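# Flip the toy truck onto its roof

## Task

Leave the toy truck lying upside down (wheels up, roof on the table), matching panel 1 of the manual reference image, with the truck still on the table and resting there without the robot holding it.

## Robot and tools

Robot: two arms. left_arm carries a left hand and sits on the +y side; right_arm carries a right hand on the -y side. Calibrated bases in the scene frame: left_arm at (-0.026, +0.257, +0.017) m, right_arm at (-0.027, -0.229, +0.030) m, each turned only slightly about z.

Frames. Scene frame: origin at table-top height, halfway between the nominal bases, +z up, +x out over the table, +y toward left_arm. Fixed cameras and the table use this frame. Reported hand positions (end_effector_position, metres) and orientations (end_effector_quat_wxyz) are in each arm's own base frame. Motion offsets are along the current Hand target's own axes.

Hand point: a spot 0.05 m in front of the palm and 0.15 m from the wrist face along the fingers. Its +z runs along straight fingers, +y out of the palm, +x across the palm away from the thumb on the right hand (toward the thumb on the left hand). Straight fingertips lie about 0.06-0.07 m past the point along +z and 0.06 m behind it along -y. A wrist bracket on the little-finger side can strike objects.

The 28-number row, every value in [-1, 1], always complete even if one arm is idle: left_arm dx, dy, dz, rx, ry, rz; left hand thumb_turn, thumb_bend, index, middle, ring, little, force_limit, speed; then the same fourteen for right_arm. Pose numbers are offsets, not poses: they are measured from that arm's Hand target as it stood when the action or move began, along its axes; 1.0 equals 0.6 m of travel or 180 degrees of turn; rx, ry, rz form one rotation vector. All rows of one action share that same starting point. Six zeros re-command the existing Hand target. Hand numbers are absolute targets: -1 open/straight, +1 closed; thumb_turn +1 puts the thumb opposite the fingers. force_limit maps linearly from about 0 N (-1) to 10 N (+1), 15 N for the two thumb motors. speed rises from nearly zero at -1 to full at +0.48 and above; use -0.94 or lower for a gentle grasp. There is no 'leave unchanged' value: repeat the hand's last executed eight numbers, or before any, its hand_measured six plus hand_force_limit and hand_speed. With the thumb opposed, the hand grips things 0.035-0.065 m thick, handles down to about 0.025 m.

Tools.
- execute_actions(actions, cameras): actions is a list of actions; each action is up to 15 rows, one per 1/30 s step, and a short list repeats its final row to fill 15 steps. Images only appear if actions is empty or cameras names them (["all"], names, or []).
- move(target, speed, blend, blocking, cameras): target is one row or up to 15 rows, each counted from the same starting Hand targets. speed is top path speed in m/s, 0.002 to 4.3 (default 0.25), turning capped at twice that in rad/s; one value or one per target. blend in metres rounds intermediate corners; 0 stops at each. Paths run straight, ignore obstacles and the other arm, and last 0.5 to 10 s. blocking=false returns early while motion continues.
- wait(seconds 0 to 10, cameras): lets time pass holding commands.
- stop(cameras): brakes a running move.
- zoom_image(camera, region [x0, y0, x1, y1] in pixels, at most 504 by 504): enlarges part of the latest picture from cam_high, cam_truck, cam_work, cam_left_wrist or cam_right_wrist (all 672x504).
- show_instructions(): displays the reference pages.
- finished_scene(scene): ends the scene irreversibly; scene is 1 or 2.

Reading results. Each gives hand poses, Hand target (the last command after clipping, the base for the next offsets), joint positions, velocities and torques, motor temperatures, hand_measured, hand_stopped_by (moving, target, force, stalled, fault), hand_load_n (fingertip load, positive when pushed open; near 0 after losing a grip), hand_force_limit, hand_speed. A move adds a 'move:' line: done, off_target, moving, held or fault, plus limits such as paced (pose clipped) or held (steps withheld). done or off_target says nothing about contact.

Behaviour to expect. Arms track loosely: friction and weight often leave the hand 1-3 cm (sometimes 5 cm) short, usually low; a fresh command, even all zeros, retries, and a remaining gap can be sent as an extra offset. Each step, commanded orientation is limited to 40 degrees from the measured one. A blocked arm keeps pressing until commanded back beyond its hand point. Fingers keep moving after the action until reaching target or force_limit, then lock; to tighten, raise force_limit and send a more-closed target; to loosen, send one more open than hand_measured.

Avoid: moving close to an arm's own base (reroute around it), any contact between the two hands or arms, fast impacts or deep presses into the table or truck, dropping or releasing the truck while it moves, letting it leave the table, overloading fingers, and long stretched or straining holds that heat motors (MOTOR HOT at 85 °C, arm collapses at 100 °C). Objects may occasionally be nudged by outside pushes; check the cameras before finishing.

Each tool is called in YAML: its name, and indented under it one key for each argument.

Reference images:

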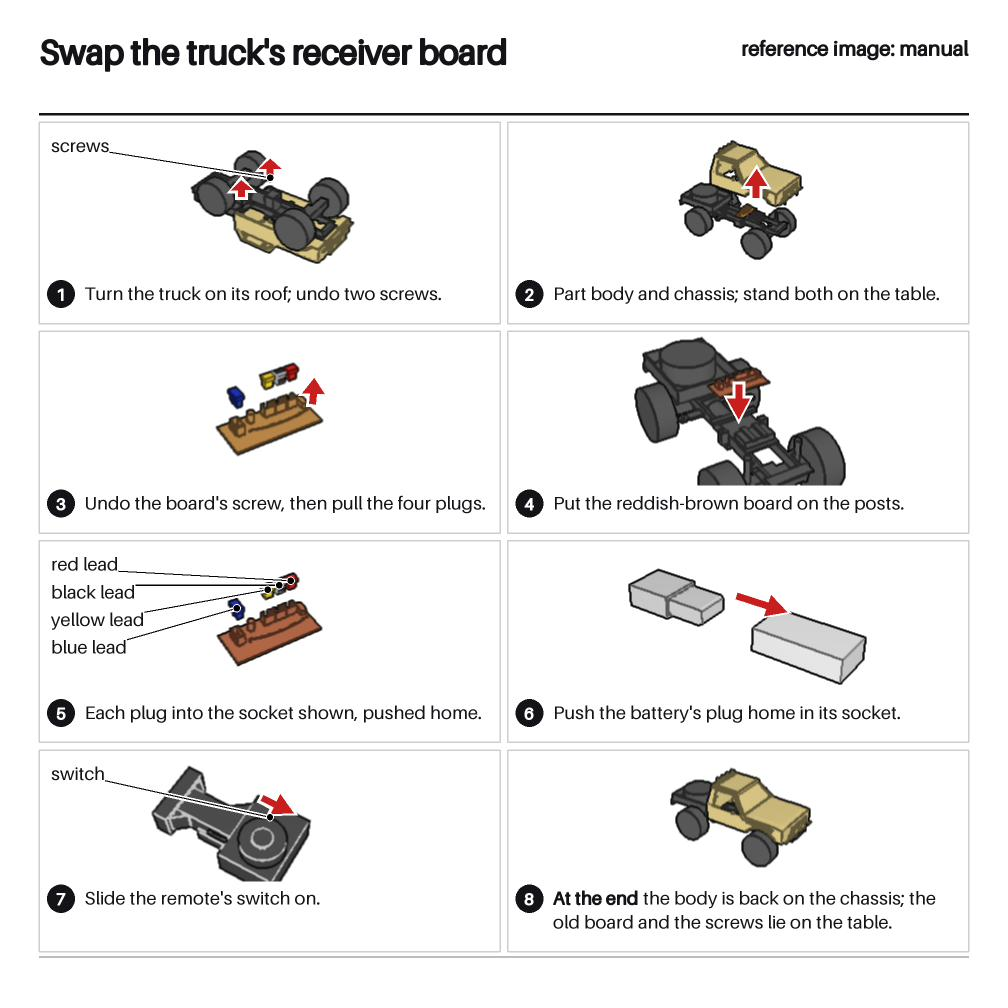

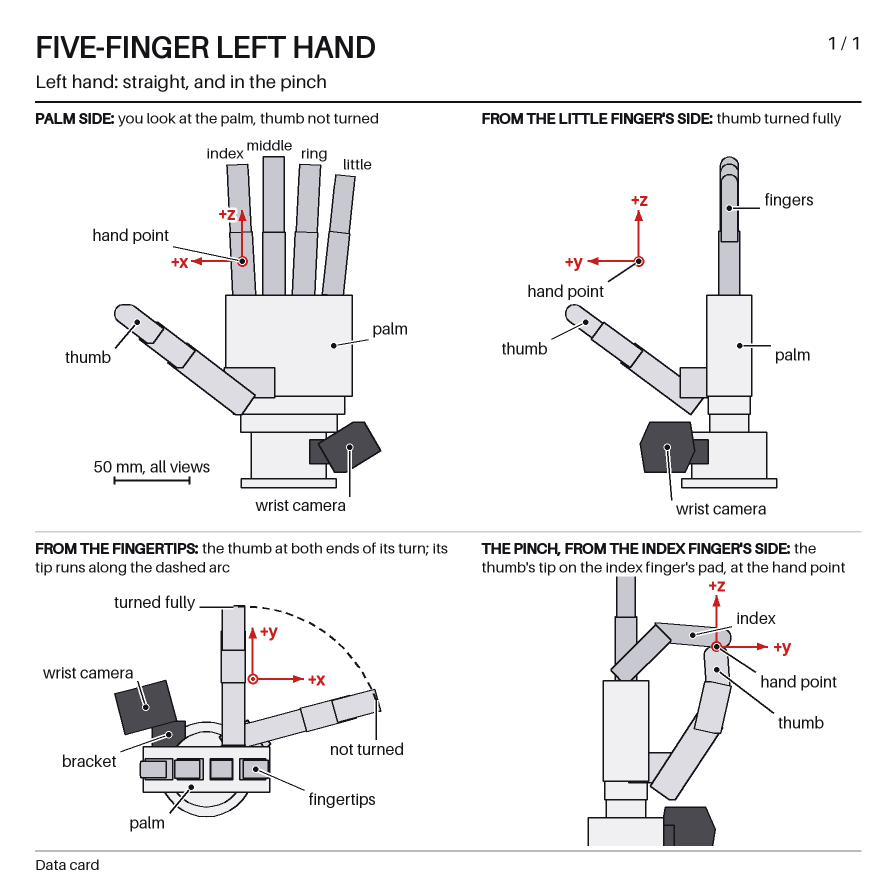

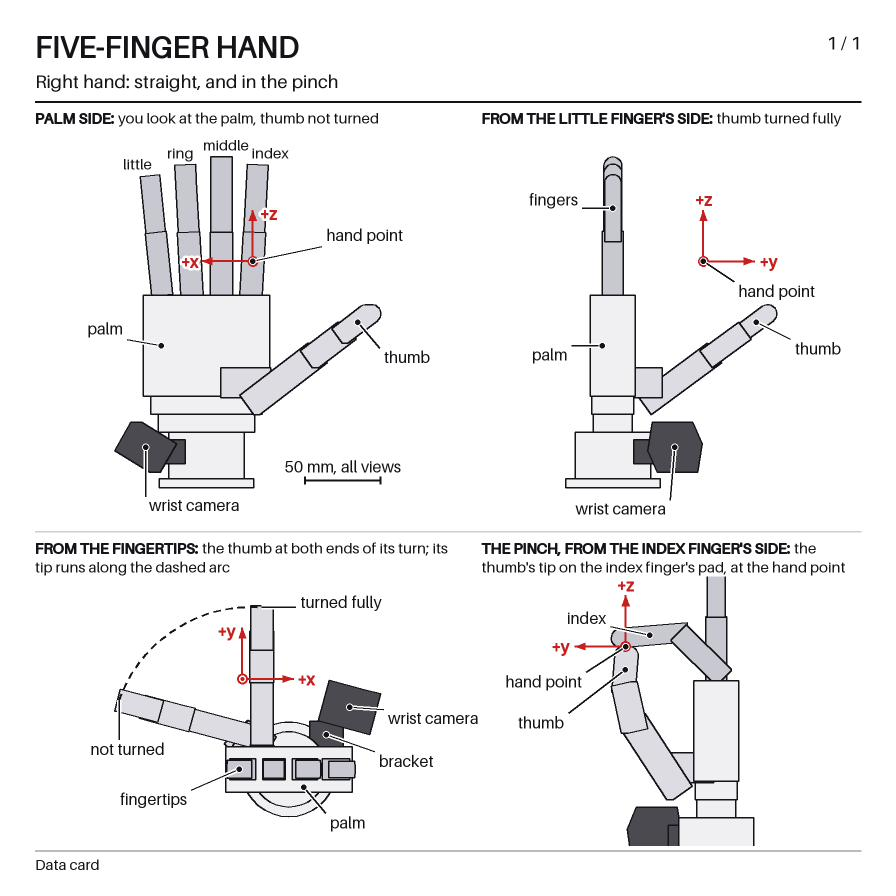

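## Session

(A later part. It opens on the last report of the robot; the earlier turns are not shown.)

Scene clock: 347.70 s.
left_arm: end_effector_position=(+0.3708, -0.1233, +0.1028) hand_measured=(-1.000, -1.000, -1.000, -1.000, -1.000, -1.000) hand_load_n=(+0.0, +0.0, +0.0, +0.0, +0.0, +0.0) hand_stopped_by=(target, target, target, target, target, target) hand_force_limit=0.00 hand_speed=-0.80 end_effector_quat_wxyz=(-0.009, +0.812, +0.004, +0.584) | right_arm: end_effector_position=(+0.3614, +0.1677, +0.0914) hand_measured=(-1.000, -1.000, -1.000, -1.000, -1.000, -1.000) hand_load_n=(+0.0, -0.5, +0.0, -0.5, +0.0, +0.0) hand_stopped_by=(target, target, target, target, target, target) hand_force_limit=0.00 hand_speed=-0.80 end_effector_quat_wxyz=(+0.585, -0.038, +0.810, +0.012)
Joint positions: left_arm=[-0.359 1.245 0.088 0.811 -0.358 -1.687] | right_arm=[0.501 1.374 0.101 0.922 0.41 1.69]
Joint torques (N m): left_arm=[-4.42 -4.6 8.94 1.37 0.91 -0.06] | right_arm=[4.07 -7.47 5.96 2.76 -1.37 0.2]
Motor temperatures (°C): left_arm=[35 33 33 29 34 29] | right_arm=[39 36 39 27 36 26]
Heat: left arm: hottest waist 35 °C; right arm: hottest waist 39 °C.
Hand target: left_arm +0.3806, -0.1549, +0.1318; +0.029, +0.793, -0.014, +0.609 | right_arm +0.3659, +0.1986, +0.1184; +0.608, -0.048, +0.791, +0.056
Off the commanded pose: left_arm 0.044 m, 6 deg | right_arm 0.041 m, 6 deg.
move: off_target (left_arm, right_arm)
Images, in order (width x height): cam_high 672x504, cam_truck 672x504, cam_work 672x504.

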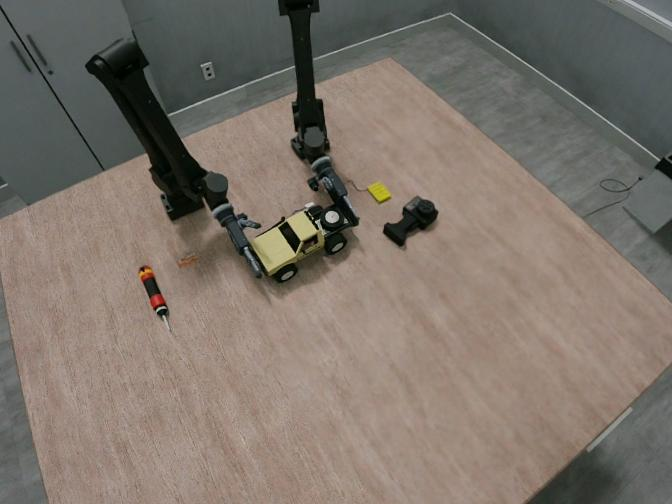

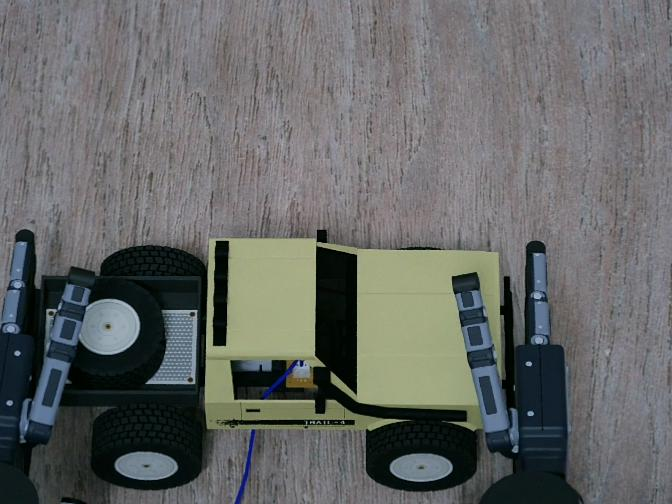

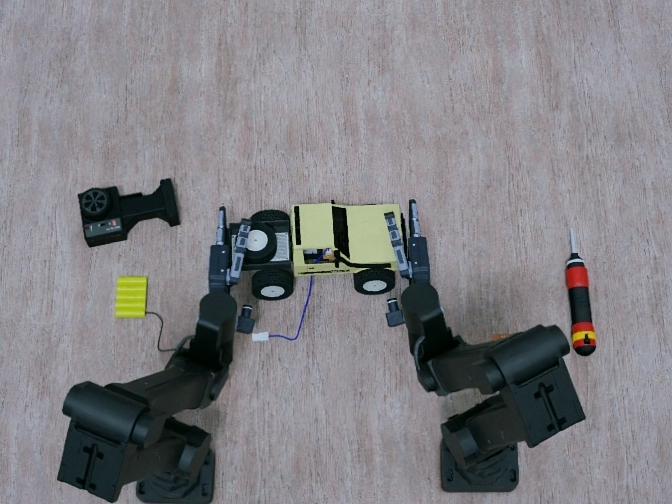

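zoom_image:
  camera: "cam_truck"
  region: [80, 210, 530, 504]

zoom_image:
  camera: "cam_high"
  region: [220, 180, 380, 300]

Scaled by 1.120 from the camera's 672x504 image, which has a finer 960x720 frame.

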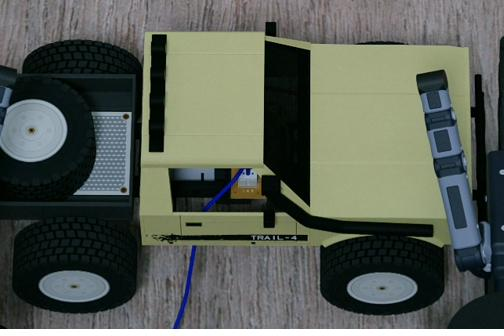

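Scaled by 3.150 from the camera's 672x504 image, which has a finer 960x720 frame.

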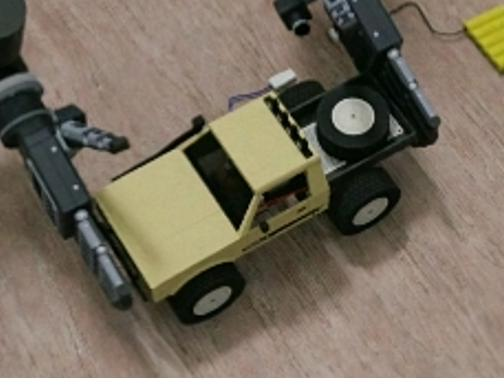

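move:
  target: [0.0353,-0.0060,0.0541,0,-0.1105,-0.0122,-1,-1,-1,-1,-1,-1,0,-0.8,-0.0353,-0.0060,0.0541,0,0.1105,0.0122,-1,-1,-1,-1,-1,-1,0,-0.8]
  speed: 0.06
  cameras: ["cam_work","cam_truck","cam_high"]

Scene clock: 369.80 s.
left_arm: end_effector_position=(+0.3946, -0.1279, +0.1014) hand_measured=(-1.000, -1.000, -1.000, -1.000, -1.000, -1.000) hand_load_n=(+0.0, +0.0, +0.0, +0.0, +0.0, +0.0) hand_stopped_by=(target, target, target, target, target, target) hand_force_limit=0.00 hand_speed=-0.80 end_effector_quat_wxyz=(+0.000, +0.903, +0.000, +0.430) | right_arm: end_effector_position=(+0.3741, +0.1662, +0.0789) hand_measured=(-1.000, -1.000, -1.000, -1.000, -1.000, -1.000) hand_load_n=(+0.0, +0.0, +0.0, +0.0, +0.0, +0.0) hand_stopped_by=(target, target, target, target, target, target) hand_force_limit=0.00 hand_speed=-0.80 end_effector_quat_wxyz=(+0.420, -0.046, +0.906, +0.009)
Joint positions: left_arm=[-0.291 1.02 0.337 -0.018 -0.225 -1.757] | right_arm=[0.415 1.071 0.309 0.03 0.259 1.768]
Joint torques (N m): left_arm=[-2.49 -3.66 13.87 1.2 1.33 -0.19] | right_arm=[3.02 -5.54 12.22 2.71 -1.78 0.44]
Heat: left arm: hottest waist 35 °C; right arm: hottest elbow 40 °C.
Hand target: left_arm +0.4174, -0.1532, +0.1437; +0.038, +0.886, -0.004, +0.462 | right_arm +0.4029, +0.2000, +0.1306; +0.461, -0.042, +0.885, +0.058
Off the commanded pose: left_arm 0.054 m, 6 deg | right_arm 0.068 m, 8 deg.
move: off_target (left_arm, right_arm)
Images, in order (width x height): cam_high 672x504, cam_truck 672x504, cam_work 672x504.

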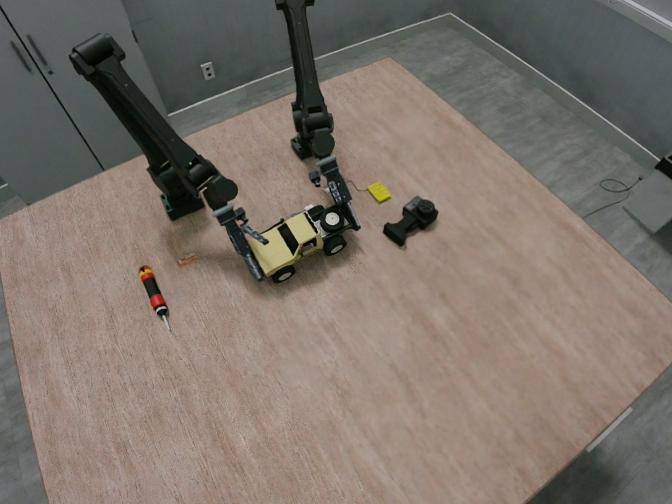

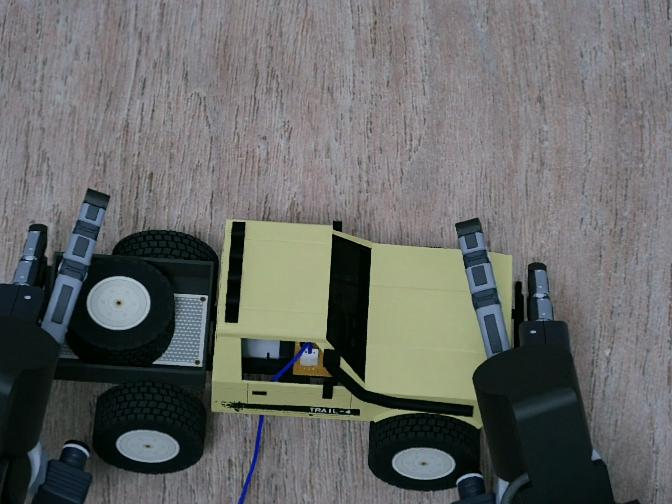

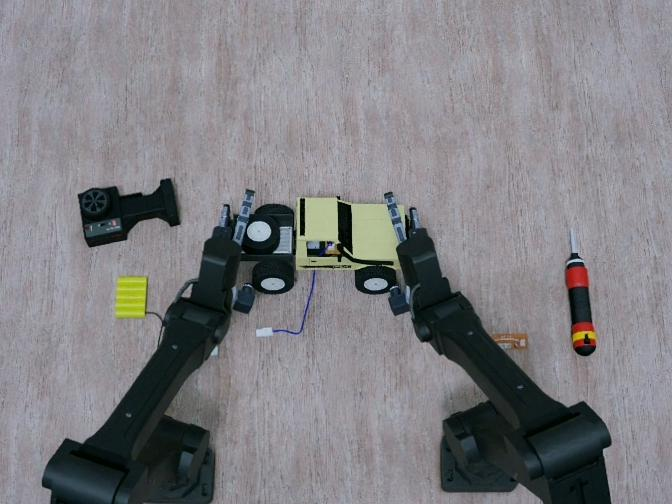

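move:
  target: [0.0733,0.013,0.0337,0,-0.0552,-0.0061,-1,-1,-1,-1,-1,-1,0,-0.8,-0.0733,0.013,0.0337,0,0.0552,0.0061,-1,-1,-1,-1,-1,-1,0,-0.8]
  speed: 0.06
  cameras: ["cam_work","cam_truck","cam_high"]

Scene clock: 381.87 s.
left_arm: end_effector_position=(+0.4374, -0.1261, +0.1299) hand_measured=(-1.000, -1.000, -1.000, -1.000, -1.000, -1.000) hand_load_n=(+0.0, +0.0, +0.0, +0.0, +0.0, +0.0) hand_stopped_by=(target, target, target, target, target, target) hand_force_limit=0.00 hand_speed=-0.80 end_effector_quat_wxyz=(-0.001, +0.934, +0.014, +0.356) | right_arm: end_effector_position=(+0.4145, +0.1660, +0.1067) hand_measured=(-1.000, -1.000, -1.000, -1.000, -1.000, -1.000) hand_load_n=(+0.0, +0.0, +0.0, +0.0, +0.0, +0.0) hand_stopped_by=(target, target, target, target, target, target) hand_force_limit=0.00 hand_speed=-0.80 end_effector_quat_wxyz=(+0.345, -0.033, +0.938, +0.003)
Joint positions: left_arm=[-0.237 1.103 0.585 -0.341 -0.169 -1.774] | right_arm=[0.352 1.125 0.549 -0.313 0.197 1.783]
Joint torques (N m): left_arm=[-3.78 -4.07 14.74 1.06 1.73 -0.25] | right_arm=[4.13 -5.01 13.42 2.67 -2.49 0.46]
Motor temperatures (°C): left_arm=[35 33 36 29 33 29] | right_arm=[38 36 44 26 35 26]
Heat: left arm: hottest elbow 36 °C; right arm: hottest elbow 44 °C.
Hand target: left_arm +0.4589, -0.1610, +0.1688; +0.042, +0.923, +0.002, +0.383 | right_arm +0.4434, +0.2114, +0.1557; +0.382, -0.039, +0.922, +0.059
Off the commanded pose: left_arm 0.057 m, 6 deg | right_arm 0.073 m, 8 deg.
move: off_target (left_arm, right_arm)
Images, in order (width x height): cam_high 672x504, cam_truck 672x504, cam_work 672x504.

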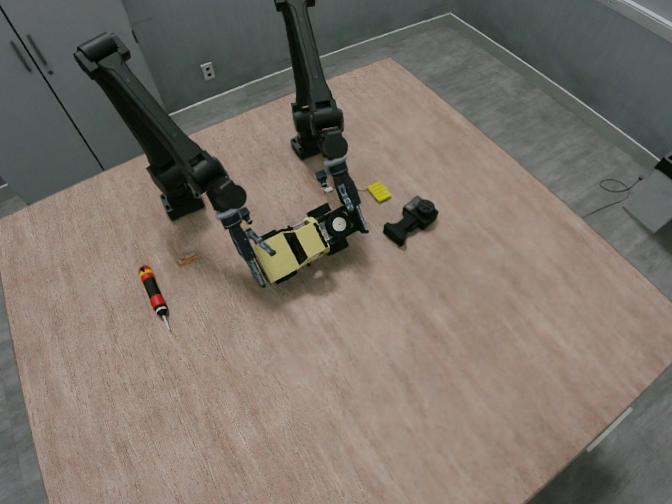

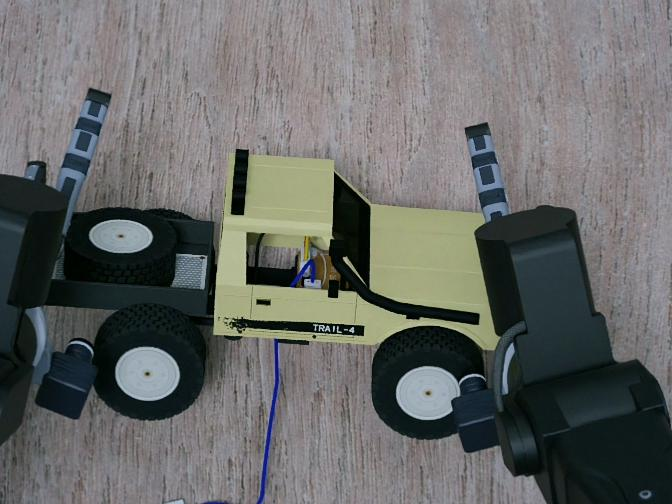

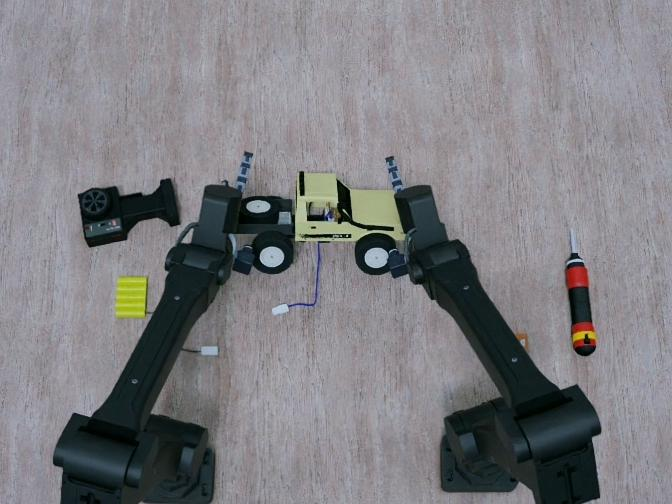

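move:
  target: [0.0058,-0.010,0.0902,0,-0.1105,-0.0122,-1,-1,-1,-1,-1,-1,0,-0.8,-0.0058,-0.010,0.0902,0,0.1105,0.0122,-1,-1,-1,-1,-1,-1,0,-0.8]
  speed: 0.06
  cameras: ["cam_work","cam_truck","cam_high"]

Scene clock: 395.93 s.
left_arm: end_effector_position=(+0.4857, -0.1189, +0.1118) hand_measured=(-1.000, -1.000, -1.000, -1.000, -1.000, -1.000) hand_load_n=(+0.0, -0.5, +0.0, +0.0, +0.0, +0.0) hand_stopped_by=(target, target, target, target, target, target) hand_force_limit=0.00 hand_speed=-0.80 end_effector_quat_wxyz=(+0.011, +0.978, +0.032, +0.205) | right_arm: end_effector_position=(+0.4715, +0.1691, +0.1067) hand_measured=(-1.000, -1.000, -1.000, -1.000, -1.000, -1.000) hand_load_n=(+0.0, -0.5, +0.0, +0.0, +0.0, +0.0) hand_stopped_by=(target, target, target, target, target, target) hand_force_limit=0.00 hand_speed=-0.80 end_effector_quat_wxyz=(+0.211, -0.017, +0.977, +0.018)
Joint positions: left_arm=[-0.155 1.363 0.896 -0.693 -0.053 -1.779] | right_arm=[0.268 1.366 0.88 -0.663 0.068 1.79]
Joint torques (N m): left_arm=[-4.37 -6.71 13 0.44 1.97 -0.2] | right_arm=[5.54 -7.65 10.8 1.63 -2.62 0.38]
Heat: left arm: hottest elbow 39 °C; right arm: hottest elbow 46 °C.
Hand target: left_arm +0.4997, -0.1590, +0.1326; +0.049, +0.975, +0.012, +0.217 | right_arm +0.4844, +0.2130, +0.1196; +0.216, -0.030, +0.974, +0.058
Off the commanded pose: left_arm 0.047 m, 5 deg | right_arm 0.048 m, 5 deg.
move: off_target (left_arm, right_arm)
Images, in order (width x height): cam_high 672x504, cam_truck 672x504, cam_work 672x504.

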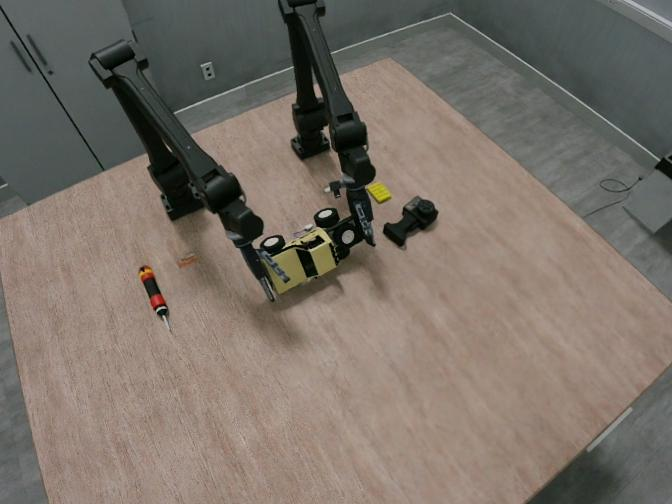

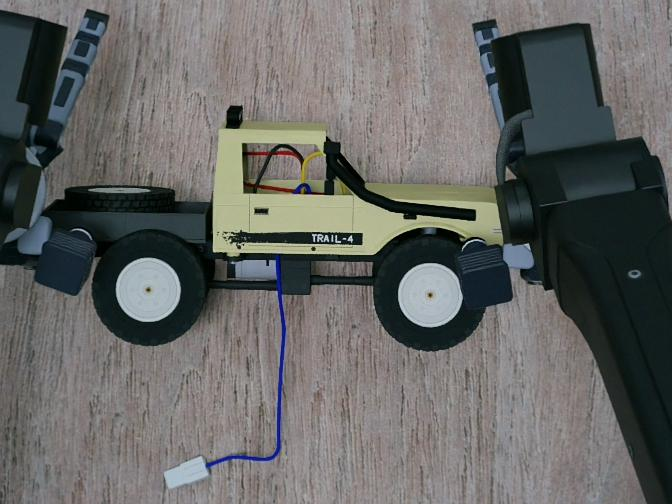

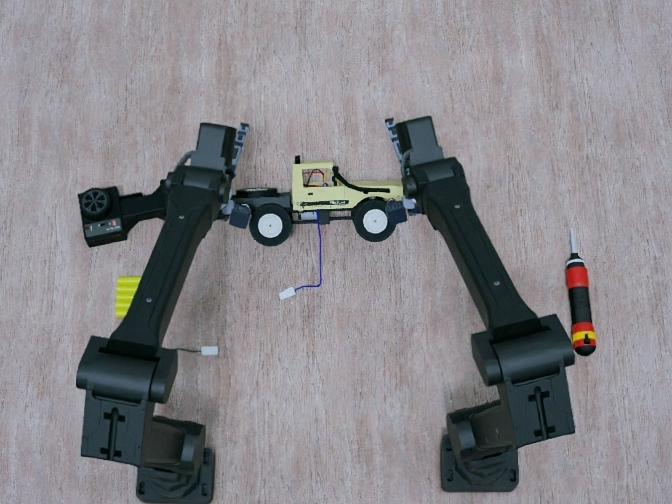

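move:
  target: [0.0343,-0.0123,0.111,0,-0.1435,-0.0159,-1,-1,-1,-1,-1,-1,0,-0.8,-0.0343,-0.0123,0.111,0,0.1435,0.0159,-1,-1,-1,-1,-1,-1,0,-0.8]
  speed: 0.05
  cameras: ["cam_work","cam_truck","cam_high"]

Scene clock: 422.43 s.
left_arm: end_effector_position=(+0.5403, -0.1144, +0.0732) hand_measured=(-1.000, -1.000, -1.000, -1.000, -1.000, -1.000) hand_load_n=(+0.0, +0.0, +0.0, +0.0, +0.0, +0.0) hand_stopped_by=(target, target, target, target, target, target) hand_force_limit=0.00 hand_speed=-0.80 end_effector_quat_wxyz=(+0.030, +0.998, +0.050, -0.007) | right_arm: end_effector_position=(+0.5305, +0.1714, +0.0709) hand_measured=(-1.000, -1.000, -1.000, -1.000, -1.000, -1.000) hand_load_n=(+0.0, +0.0, +0.0, +0.0, +0.0, +0.0) hand_stopped_by=(target, target, target, target, target, target) hand_force_limit=0.00 hand_speed=-0.80 end_effector_quat_wxyz=(+0.001, +0.007, +0.999, +0.032)
Joint positions: left_arm=[-0.09 1.756 1.346 -1.167 0.061 -1.76] | right_arm=[0.198 1.756 1.337 -1.137 -0.062 1.783]
Joint torques (N m): left_arm=[-4.66 -11.05 11.23 -0.55 1.93 -0.04] | right_arm=[5.3 -12.28 9.17 0.35 -2.41 0.14]
Motor temperatures (°C): left_arm=[35 33 40 29 38 29] | right_arm=[38 36 49 26 41 27]
Heat: left arm: hottest elbow 40 °C; right arm: hottest elbow 49 °C.
Hand target: left_arm +0.5467, -0.1569, +0.0807; +0.056, +0.998, +0.025, -0.007 | right_arm +0.5314, +0.2149, +0.0676; -0.009, -0.019, +0.998, +0.055
Off the commanded pose: left_arm 0.043 m, 4 deg | right_arm 0.044 m, 4 deg.
move: off_target (left_arm, right_arm)
Images, in order (width x height): cam_high 672x504, cam_truck 672x504, cam_work 672x504.

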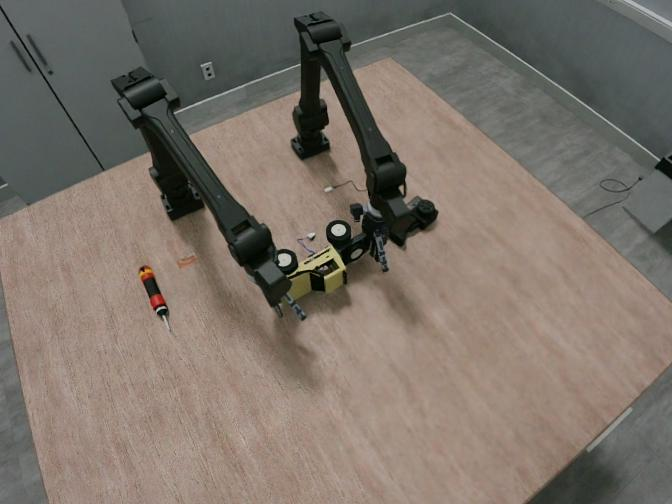

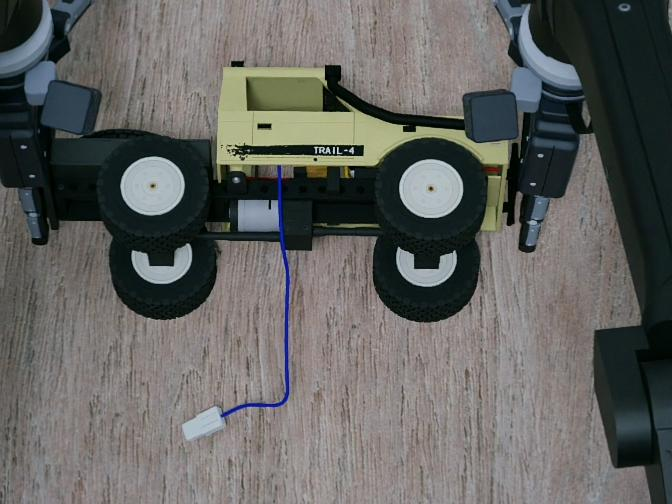

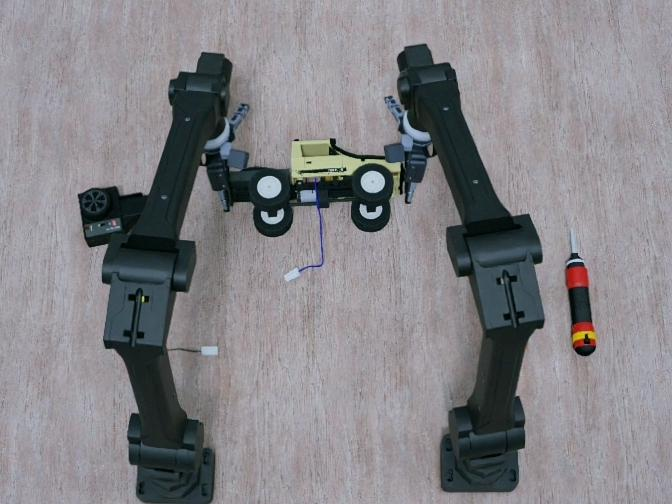

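move:
  target: [0,0.103,-0.0222,0,0,0,-1,-1,-1,-1,-1,-1,0,-0.8,0,-0.0957,-0.0442,0,0,0,-1,-1,-1,-1,-1,-1,0,-0.8]
  speed: 0.06
  cameras: ["cam_work","cam_truck"]

Scene clock: 498.03 s.
left_arm: end_effector_position=(+0.5333, -0.1653, +0.0718) hand_measured=(-1.000, -1.000, -1.000, -1.000, -1.000, -1.000) hand_load_n=(+0.0, +0.0, +0.0, +0.0, +0.5, +0.0) hand_stopped_by=(target, target, target, target, target, target) hand_force_limit=0.00 hand_speed=-0.80 end_effector_quat_wxyz=(+0.031, +0.998, +0.049, -0.033) | right_arm: end_effector_position=(+0.5248, +0.1203, +0.0694) hand_measured=(-1.000, -1.000, -1.000, -1.000, -1.000, -1.000) hand_load_n=(+0.0, +0.0, +0.0, +0.0, +0.0, +0.0) hand_stopped_by=(target, target, target, target, target, target) hand_force_limit=0.00 hand_speed=-0.80 end_effector_quat_wxyz=(-0.023, +0.002, +0.999, +0.035)
Joint positions: left_arm=[-0.185 1.788 1.39 -1.224 0.075 -1.853] | right_arm=[0.094 1.757 1.337 -1.189 -0.073 1.668]
Joint torques (N m): left_arm=[-5.71 -13.04 13.72 -0.25 1.51 -0.21] | right_arm=[4.25 -15.33 9.36 0.14 -2.02 0.1]
Heat: left arm: hottest wrist yaw 41 °C; right arm: hottest elbow 49 °C.
Hand target: left_arm +0.5501, -0.2166, +0.1007; +0.055, +0.998, +0.025, -0.007 | right_arm +0.5339, +0.1550, +0.0877; -0.009, -0.019, +0.998, +0.055
Off the commanded pose: left_arm 0.061 m, 5 deg | right_arm 0.040 m, 4 deg.
move: off_target (left_arm, right_arm)
Images, in order (width x height): cam_truck 672x504, cam_work 672x504.

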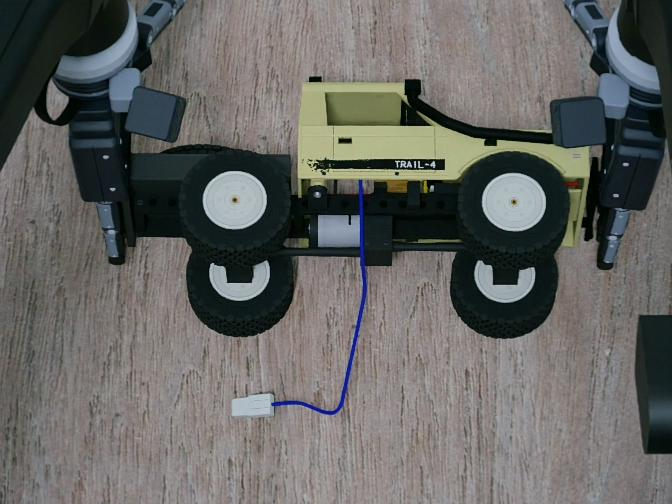

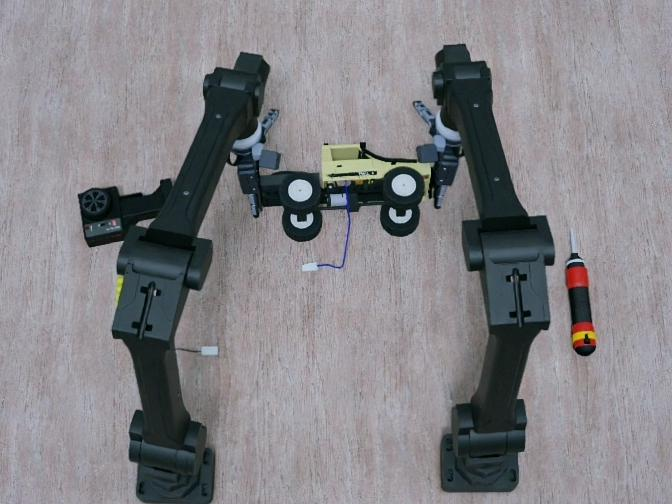

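move:
  target:
    - [0,-0.0055,0.0497,0,0,0,-1,-1,-1,-1,-1,-1,0,-0.8,0,-0.0055,0.0497,0,0,0,-1,-1,-1,-1,-1,-1,0,-0.8]
    - [0,-0.08,0.0417,0,0,0,-1,-1,-1,-1,-1,-1,0,-0.8,0,-0.08,0.0417,0,0,0,-1,-1,-1,-1,-1,-1,0,-0.8]
  speed: 0.05
  cameras: ["cam_work","cam_truck"]

Scene clock: 507.90 s.
left_arm: end_effector_position=(+0.5411, -0.1731, +0.0728) hand_measured=(-1.000, -1.000, -1.000, -1.000, -1.000, -1.000) hand_load_n=(+0.0, -0.5, +0.0, +0.0, +0.0, +0.0) hand_stopped_by=(target, target, target, target, target, target) hand_force_limit=0.00 hand_speed=-0.80 end_effector_quat_wxyz=(+0.049, +0.998, +0.025, -0.015) | right_arm: end_effector_position=(+0.5367, +0.1132, +0.0720) hand_measured=(-1.000, -1.000, -1.000, -1.000, -1.000, -1.000) hand_load_n=(+0.0, +0.0, +0.0, +0.0, +0.0, +0.0) hand_stopped_by=(target, target, target, target, target, target) hand_force_limit=0.00 hand_speed=-0.80 end_effector_quat_wxyz=(+0.001, -0.017, +0.998, +0.054)
Joint positions: left_arm=[-0.184 1.792 1.388 -1.177 0.102 -1.803] | right_arm=[0.063 1.761 1.337 -1.139 -0.108 1.6]
Joint torques (N m): left_arm=[-0.32 -12.57 7.61 0.72 0.49 0.11] | right_arm=[-0.44 -13.63 5.87 0.81 -0.38 -0.11]
Heat: left arm: hottest wrist yaw 41 °C; right arm: hottest elbow 49 °C.
Hand target: left_arm +0.5473, -0.1718, +0.0706; +0.055, +0.998, +0.025, -0.007 | right_arm +0.5352, +0.1100, +0.0574; -0.009, -0.019, +0.998, +0.055
Off the commanded pose: left_arm 0.007 m, 1 deg | right_arm 0.015 m, 1 deg.
move: off_target (right_arm)
Images, in order (width x height): cam_truck 672x504, cam_work 672x504.

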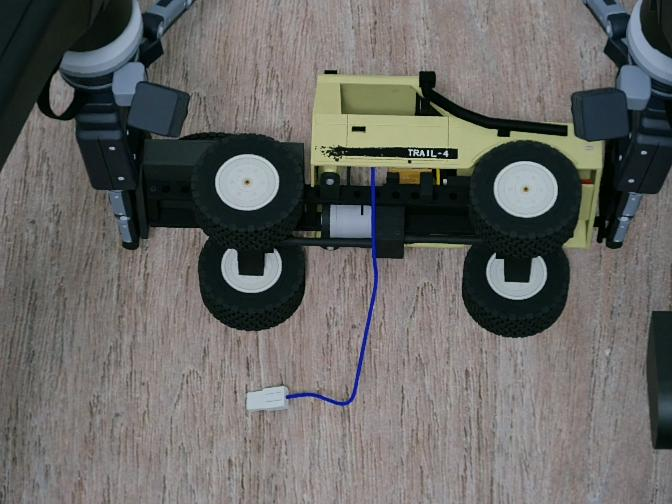

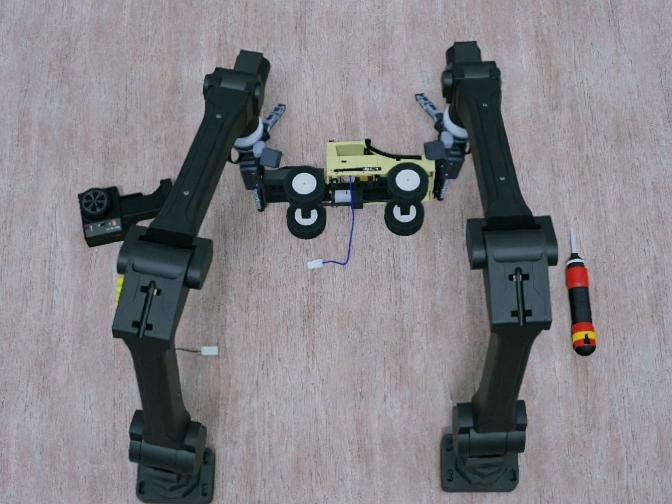

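move:
  target:
    - [0,-0.075,-0.008,0,0,0,-1,-1,-1,-1,-1,-1,0,-0.8,0,-0.075,-0.008,0,0,0,-1,-1,-1,-1,-1,-1,0,-0.8]
    - [0,-0.0415,-0.3066,0,0,0,-1,-1,-1,-1,-1,-1,0,-0.8,0,-0.0415,-0.3066,0,0,0,-1,-1,-1,-1,-1,-1,0,-0.8]
    - [-0.0523,-0.1227,-0.285,0.029,0.4495,0.0248,-1,-1,1,1,1,1,0.5,0,0.0523,-0.1103,-0.284,0.029,-0.4495,-0.0248,-1,-1,1,1,1,1,0.5,0]
  speed: [0.05, 0.2, 0.3]
  cameras: ["cam_work","cam_truck","cam_high"]

Scene clock: 528.37 s.
left_arm: end_effector_position=(+0.5116, -0.0813, +0.2317) hand_measured=(-1.000, -1.000, +1.000, +1.000, +1.000, +1.000) hand_load_n=(+0.0, +0.0, +0.0, +0.0, +0.0, +0.0) hand_stopped_by=(target, target, target, target, target, target) hand_force_limit=0.50 hand_speed=0.00 end_effector_quat_wxyz=(-0.013, +0.769, +0.022, +0.638) | right_arm: end_effector_position=(+0.5098, +0.0285, +0.2272) hand_measured=(-1.000, -1.000, +1.000, +1.000, +1.000, +1.000) hand_load_n=(-0.5, +0.0, +0.0, +0.0, +0.0, +0.0) hand_stopped_by=(target, target, target, target, target, target) hand_force_limit=0.50 hand_speed=0.00 end_effector_quat_wxyz=(+0.646, -0.021, +0.763, +0.011)
Joint positions: left_arm=[-0.098 1.234 0.487 0.559 -0.144 -1.606] | right_arm=[-0.127 1.274 0.487 0.618 -0.168 1.531]
Joint torques (N m): left_arm=[-0.79 -4.84 8.24 1.88 0.1 0.09] | right_arm=[-0.62 -6.07 5.56 3 -0.22 0.15]
Heat: left arm: hottest elbow 38 °C; right arm: hottest elbow 47 °C.
Hand target: left_arm +0.5142, -0.0811, +0.2328; -0.016, +0.766, +0.019, +0.643 | right_arm +0.5097, +0.0243, +0.2198; +0.643, -0.014, +0.765, +0.013
Off the commanded pose: left_arm 0.003 m, 1 deg | right_arm 0.008 m, 1 deg.
move: done
Images, in order (width x height): cam_high 672x504, cam_truck 672x504, cam_work 672x504.

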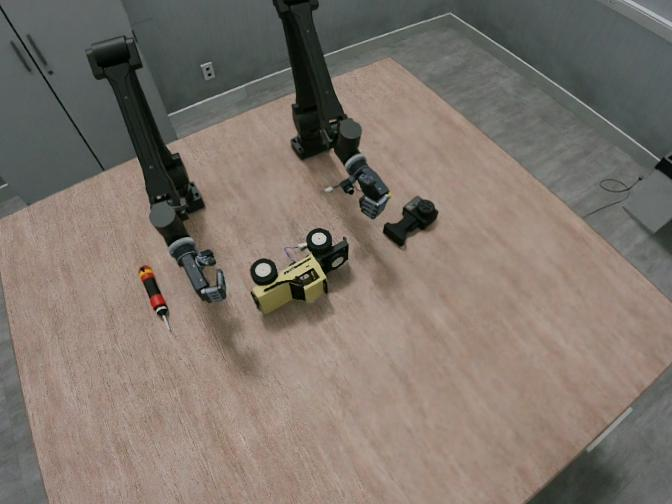

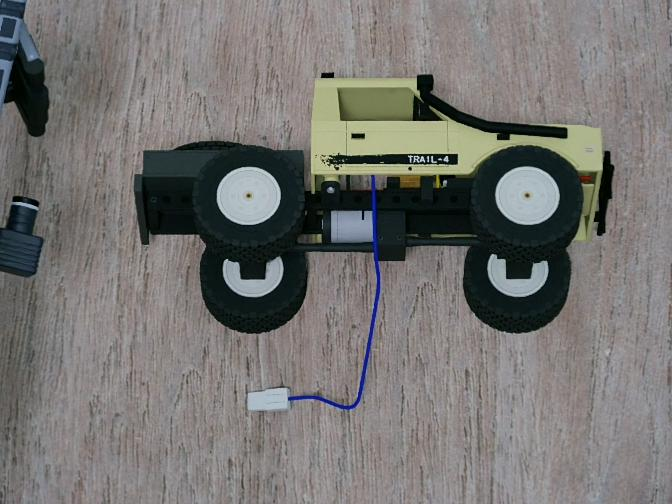

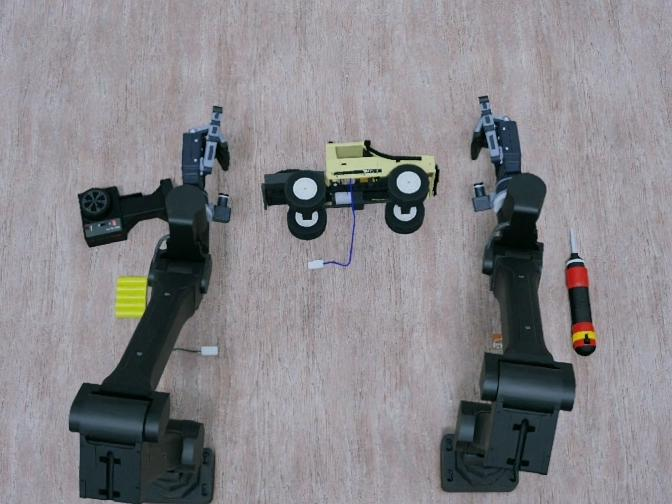

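zoom_image:
  camera: "cam_truck"
  region: [110, 120, 330, 350]

zoom_image:
  camera: "cam_truck"
  region: [430, 90, 650, 350]

zoom_image:
  camera: "cam_high"
  region: [220, 200, 380, 330]

Scaled by 2.191 from the camera's 672x504 image, which has a finer 960x720 frame.

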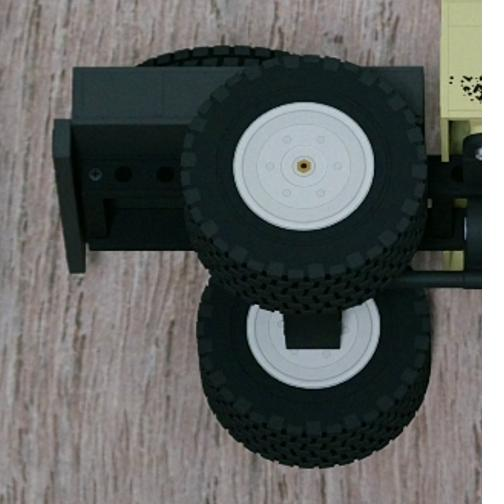

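Scaled by 1.938 from the camera's 672x504 image, which has a finer 960x720 frame.

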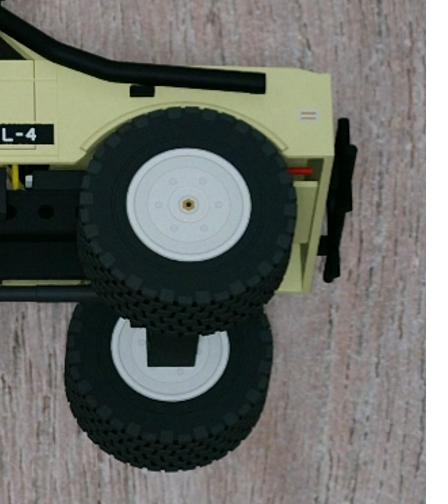

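Scaled by 3.150 from the camera's 672x504 image, which has a finer 960x720 frame.

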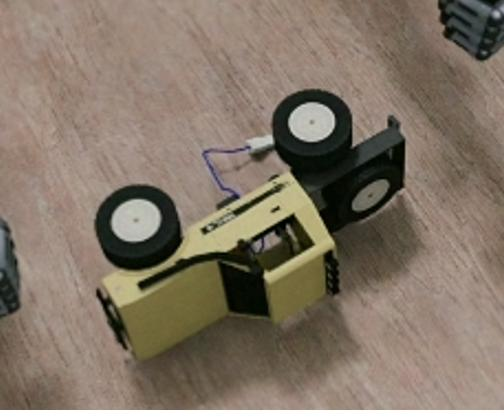

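move:
  target: [-0.2117,0.0138,-0.0027,-0.078,0,0,-1,-1,1,1,1,1,0.5,0,0.2117,0.0168,-0.0027,-0.078,0,0,-1,-1,1,1,1,1,0.5,0]
  speed: 0.2
  cameras: ["cam_work","cam_truck"]

Scene clock: 554.30 s.
left_arm: end_effector_position=(+0.4867, -0.0965, +0.1061) hand_measured=(-1.000, -1.000, +1.000, +1.000, +1.000, +1.000) hand_load_n=(+0.0, +0.0, +0.0, +0.0, +0.0, +0.0) hand_stopped_by=(target, target, target, target, target, target) hand_force_limit=0.50 hand_speed=0.00 end_effector_quat_wxyz=(+0.084, +0.767, -0.060, +0.633) | right_arm: end_effector_position=(+0.4823, +0.0376, +0.0973) hand_measured=(-1.000, -1.000, +1.000, +1.000, +1.000, +1.000) hand_load_n=(+0.0, +0.0, +0.0, +0.0, +0.0, +0.0) hand_stopped_by=(target, target, target, target, target, target) hand_force_limit=0.50 hand_speed=0.00 end_effector_quat_wxyz=(+0.633, -0.093, +0.761, +0.109)
Joint positions: left_arm=[0.007 1.722 0.382 1.15 0.213 -1.583] | right_arm=[-0.236 1.782 0.42 1.16 -0.52 1.519]
Joint torques (N m): left_arm=[0.03 -6.89 4.55 1.89 0.24 0.07] | right_arm=[-0.09 -8.59 3.44 3.06 -0.34 0.08]
Motor temperatures (°C): left_arm=[34 34 37 29 36 29] | right_arm=[38 37 44 26 37 26]
Heat: left arm: hottest elbow 37 °C; right arm: hottest elbow 44 °C.
Hand target: left_arm +0.4910, -0.0908, +0.1080; +0.078, +0.762, -0.060, +0.640 | right_arm +0.4858, +0.0337, +0.0951; +0.637, -0.093, +0.758, +0.106
Off the commanded pose: left_arm 0.008 m, 1 deg | right_arm 0.006 m, 1 deg.
move: done
Images, in order (width x height): cam_truck 672x504, cam_work 672x504.

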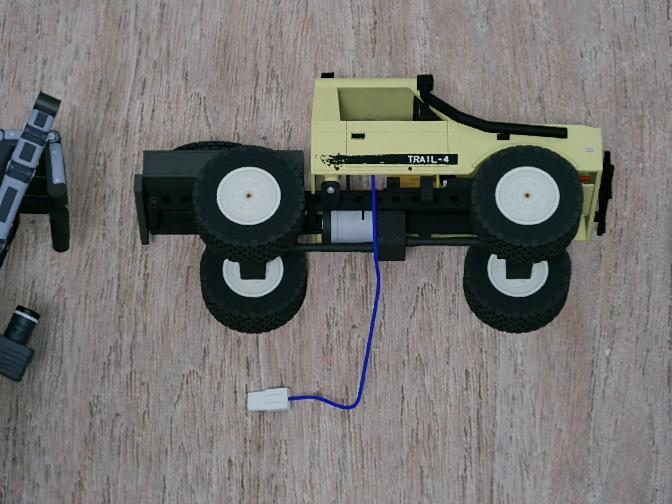

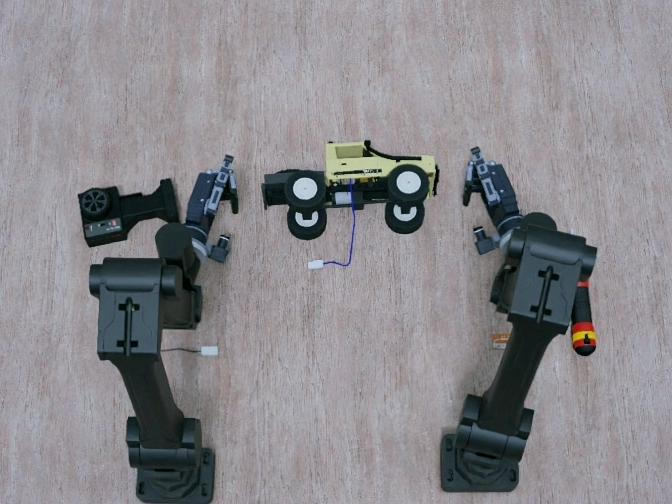

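move:
  target: [-0.0197,0.0728,0.0215,0,0,0,-1,-1,1,1,1,1,0.5,0,0.0197,0.0728,0.0215,0,0,0,-1,-1,1,1,1,1,0.5,0]
  speed: 0.08
  cameras: ["cam_work","cam_truck"]

Scene clock: 562.97 s.
left_arm: end_effector_position=(+0.4851, -0.1302, +0.0887) hand_measured=(-1.000, -1.000, +1.000, +1.000, +1.000, +1.000) hand_load_n=(+0.0, +0.0, +0.0, +0.0, +0.0, +0.0) hand_stopped_by=(target, target, target, target, target, target) hand_force_limit=0.50 hand_speed=0.00 end_effector_quat_wxyz=(+0.072, +0.772, -0.061, +0.629) | right_arm: end_effector_position=(+0.4870, +0.0761, +0.0894) hand_measured=(-1.000, -1.000, +1.000, +1.000, +1.000, +1.000) hand_load_n=(+0.0, +0.0, +0.0, +0.0, +0.0, +0.0) hand_stopped_by=(target, target, target, target, target, target) hand_force_limit=0.50 hand_speed=0.00 end_effector_quat_wxyz=(+0.641, -0.097, +0.755, +0.100)
Joint positions: left_arm=[-0.112 1.783 0.382 1.201 0.078 -1.59] | right_arm=[-0.112 1.833 0.414 1.246 -0.389 1.532]
Joint torques (N m): left_arm=[-1.79 -7.24 5.33 1.88 -0.05 -0.11] | right_arm=[0.09 -8.94 1.87 2.97 -0.01 0.2]
Heat: left arm: hottest elbow 36 °C; right arm: hottest elbow 44 °C.
Hand target: left_arm +0.4931, -0.1362, +0.0960; +0.078, +0.762, -0.060, +0.640 | right_arm +0.4840, +0.0791, +0.0831; +0.637, -0.093, +0.758, +0.106
Off the commanded pose: left_arm 0.012 m, 2 deg | right_arm 0.008 m, 1 deg.
move: off_target (left_arm)
Images, in order (width x height): cam_truck 672x504, cam_work 672x504.

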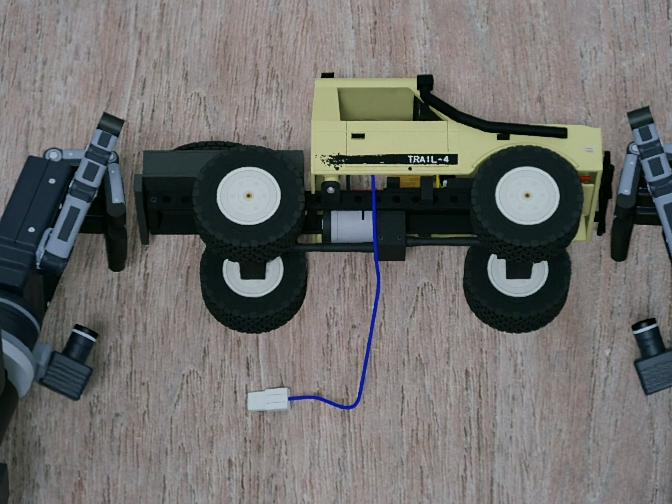

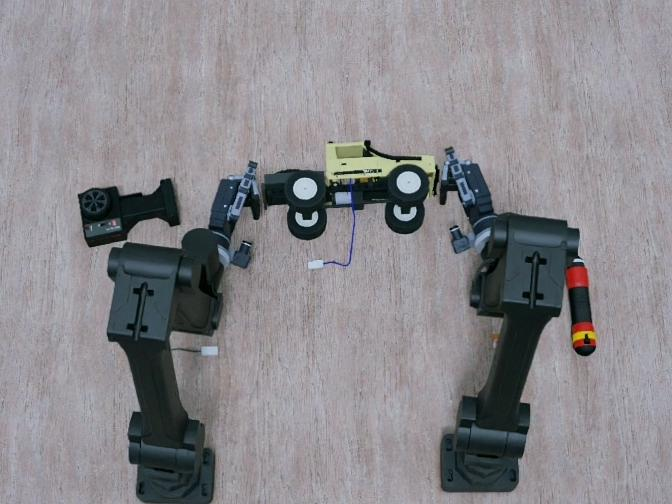

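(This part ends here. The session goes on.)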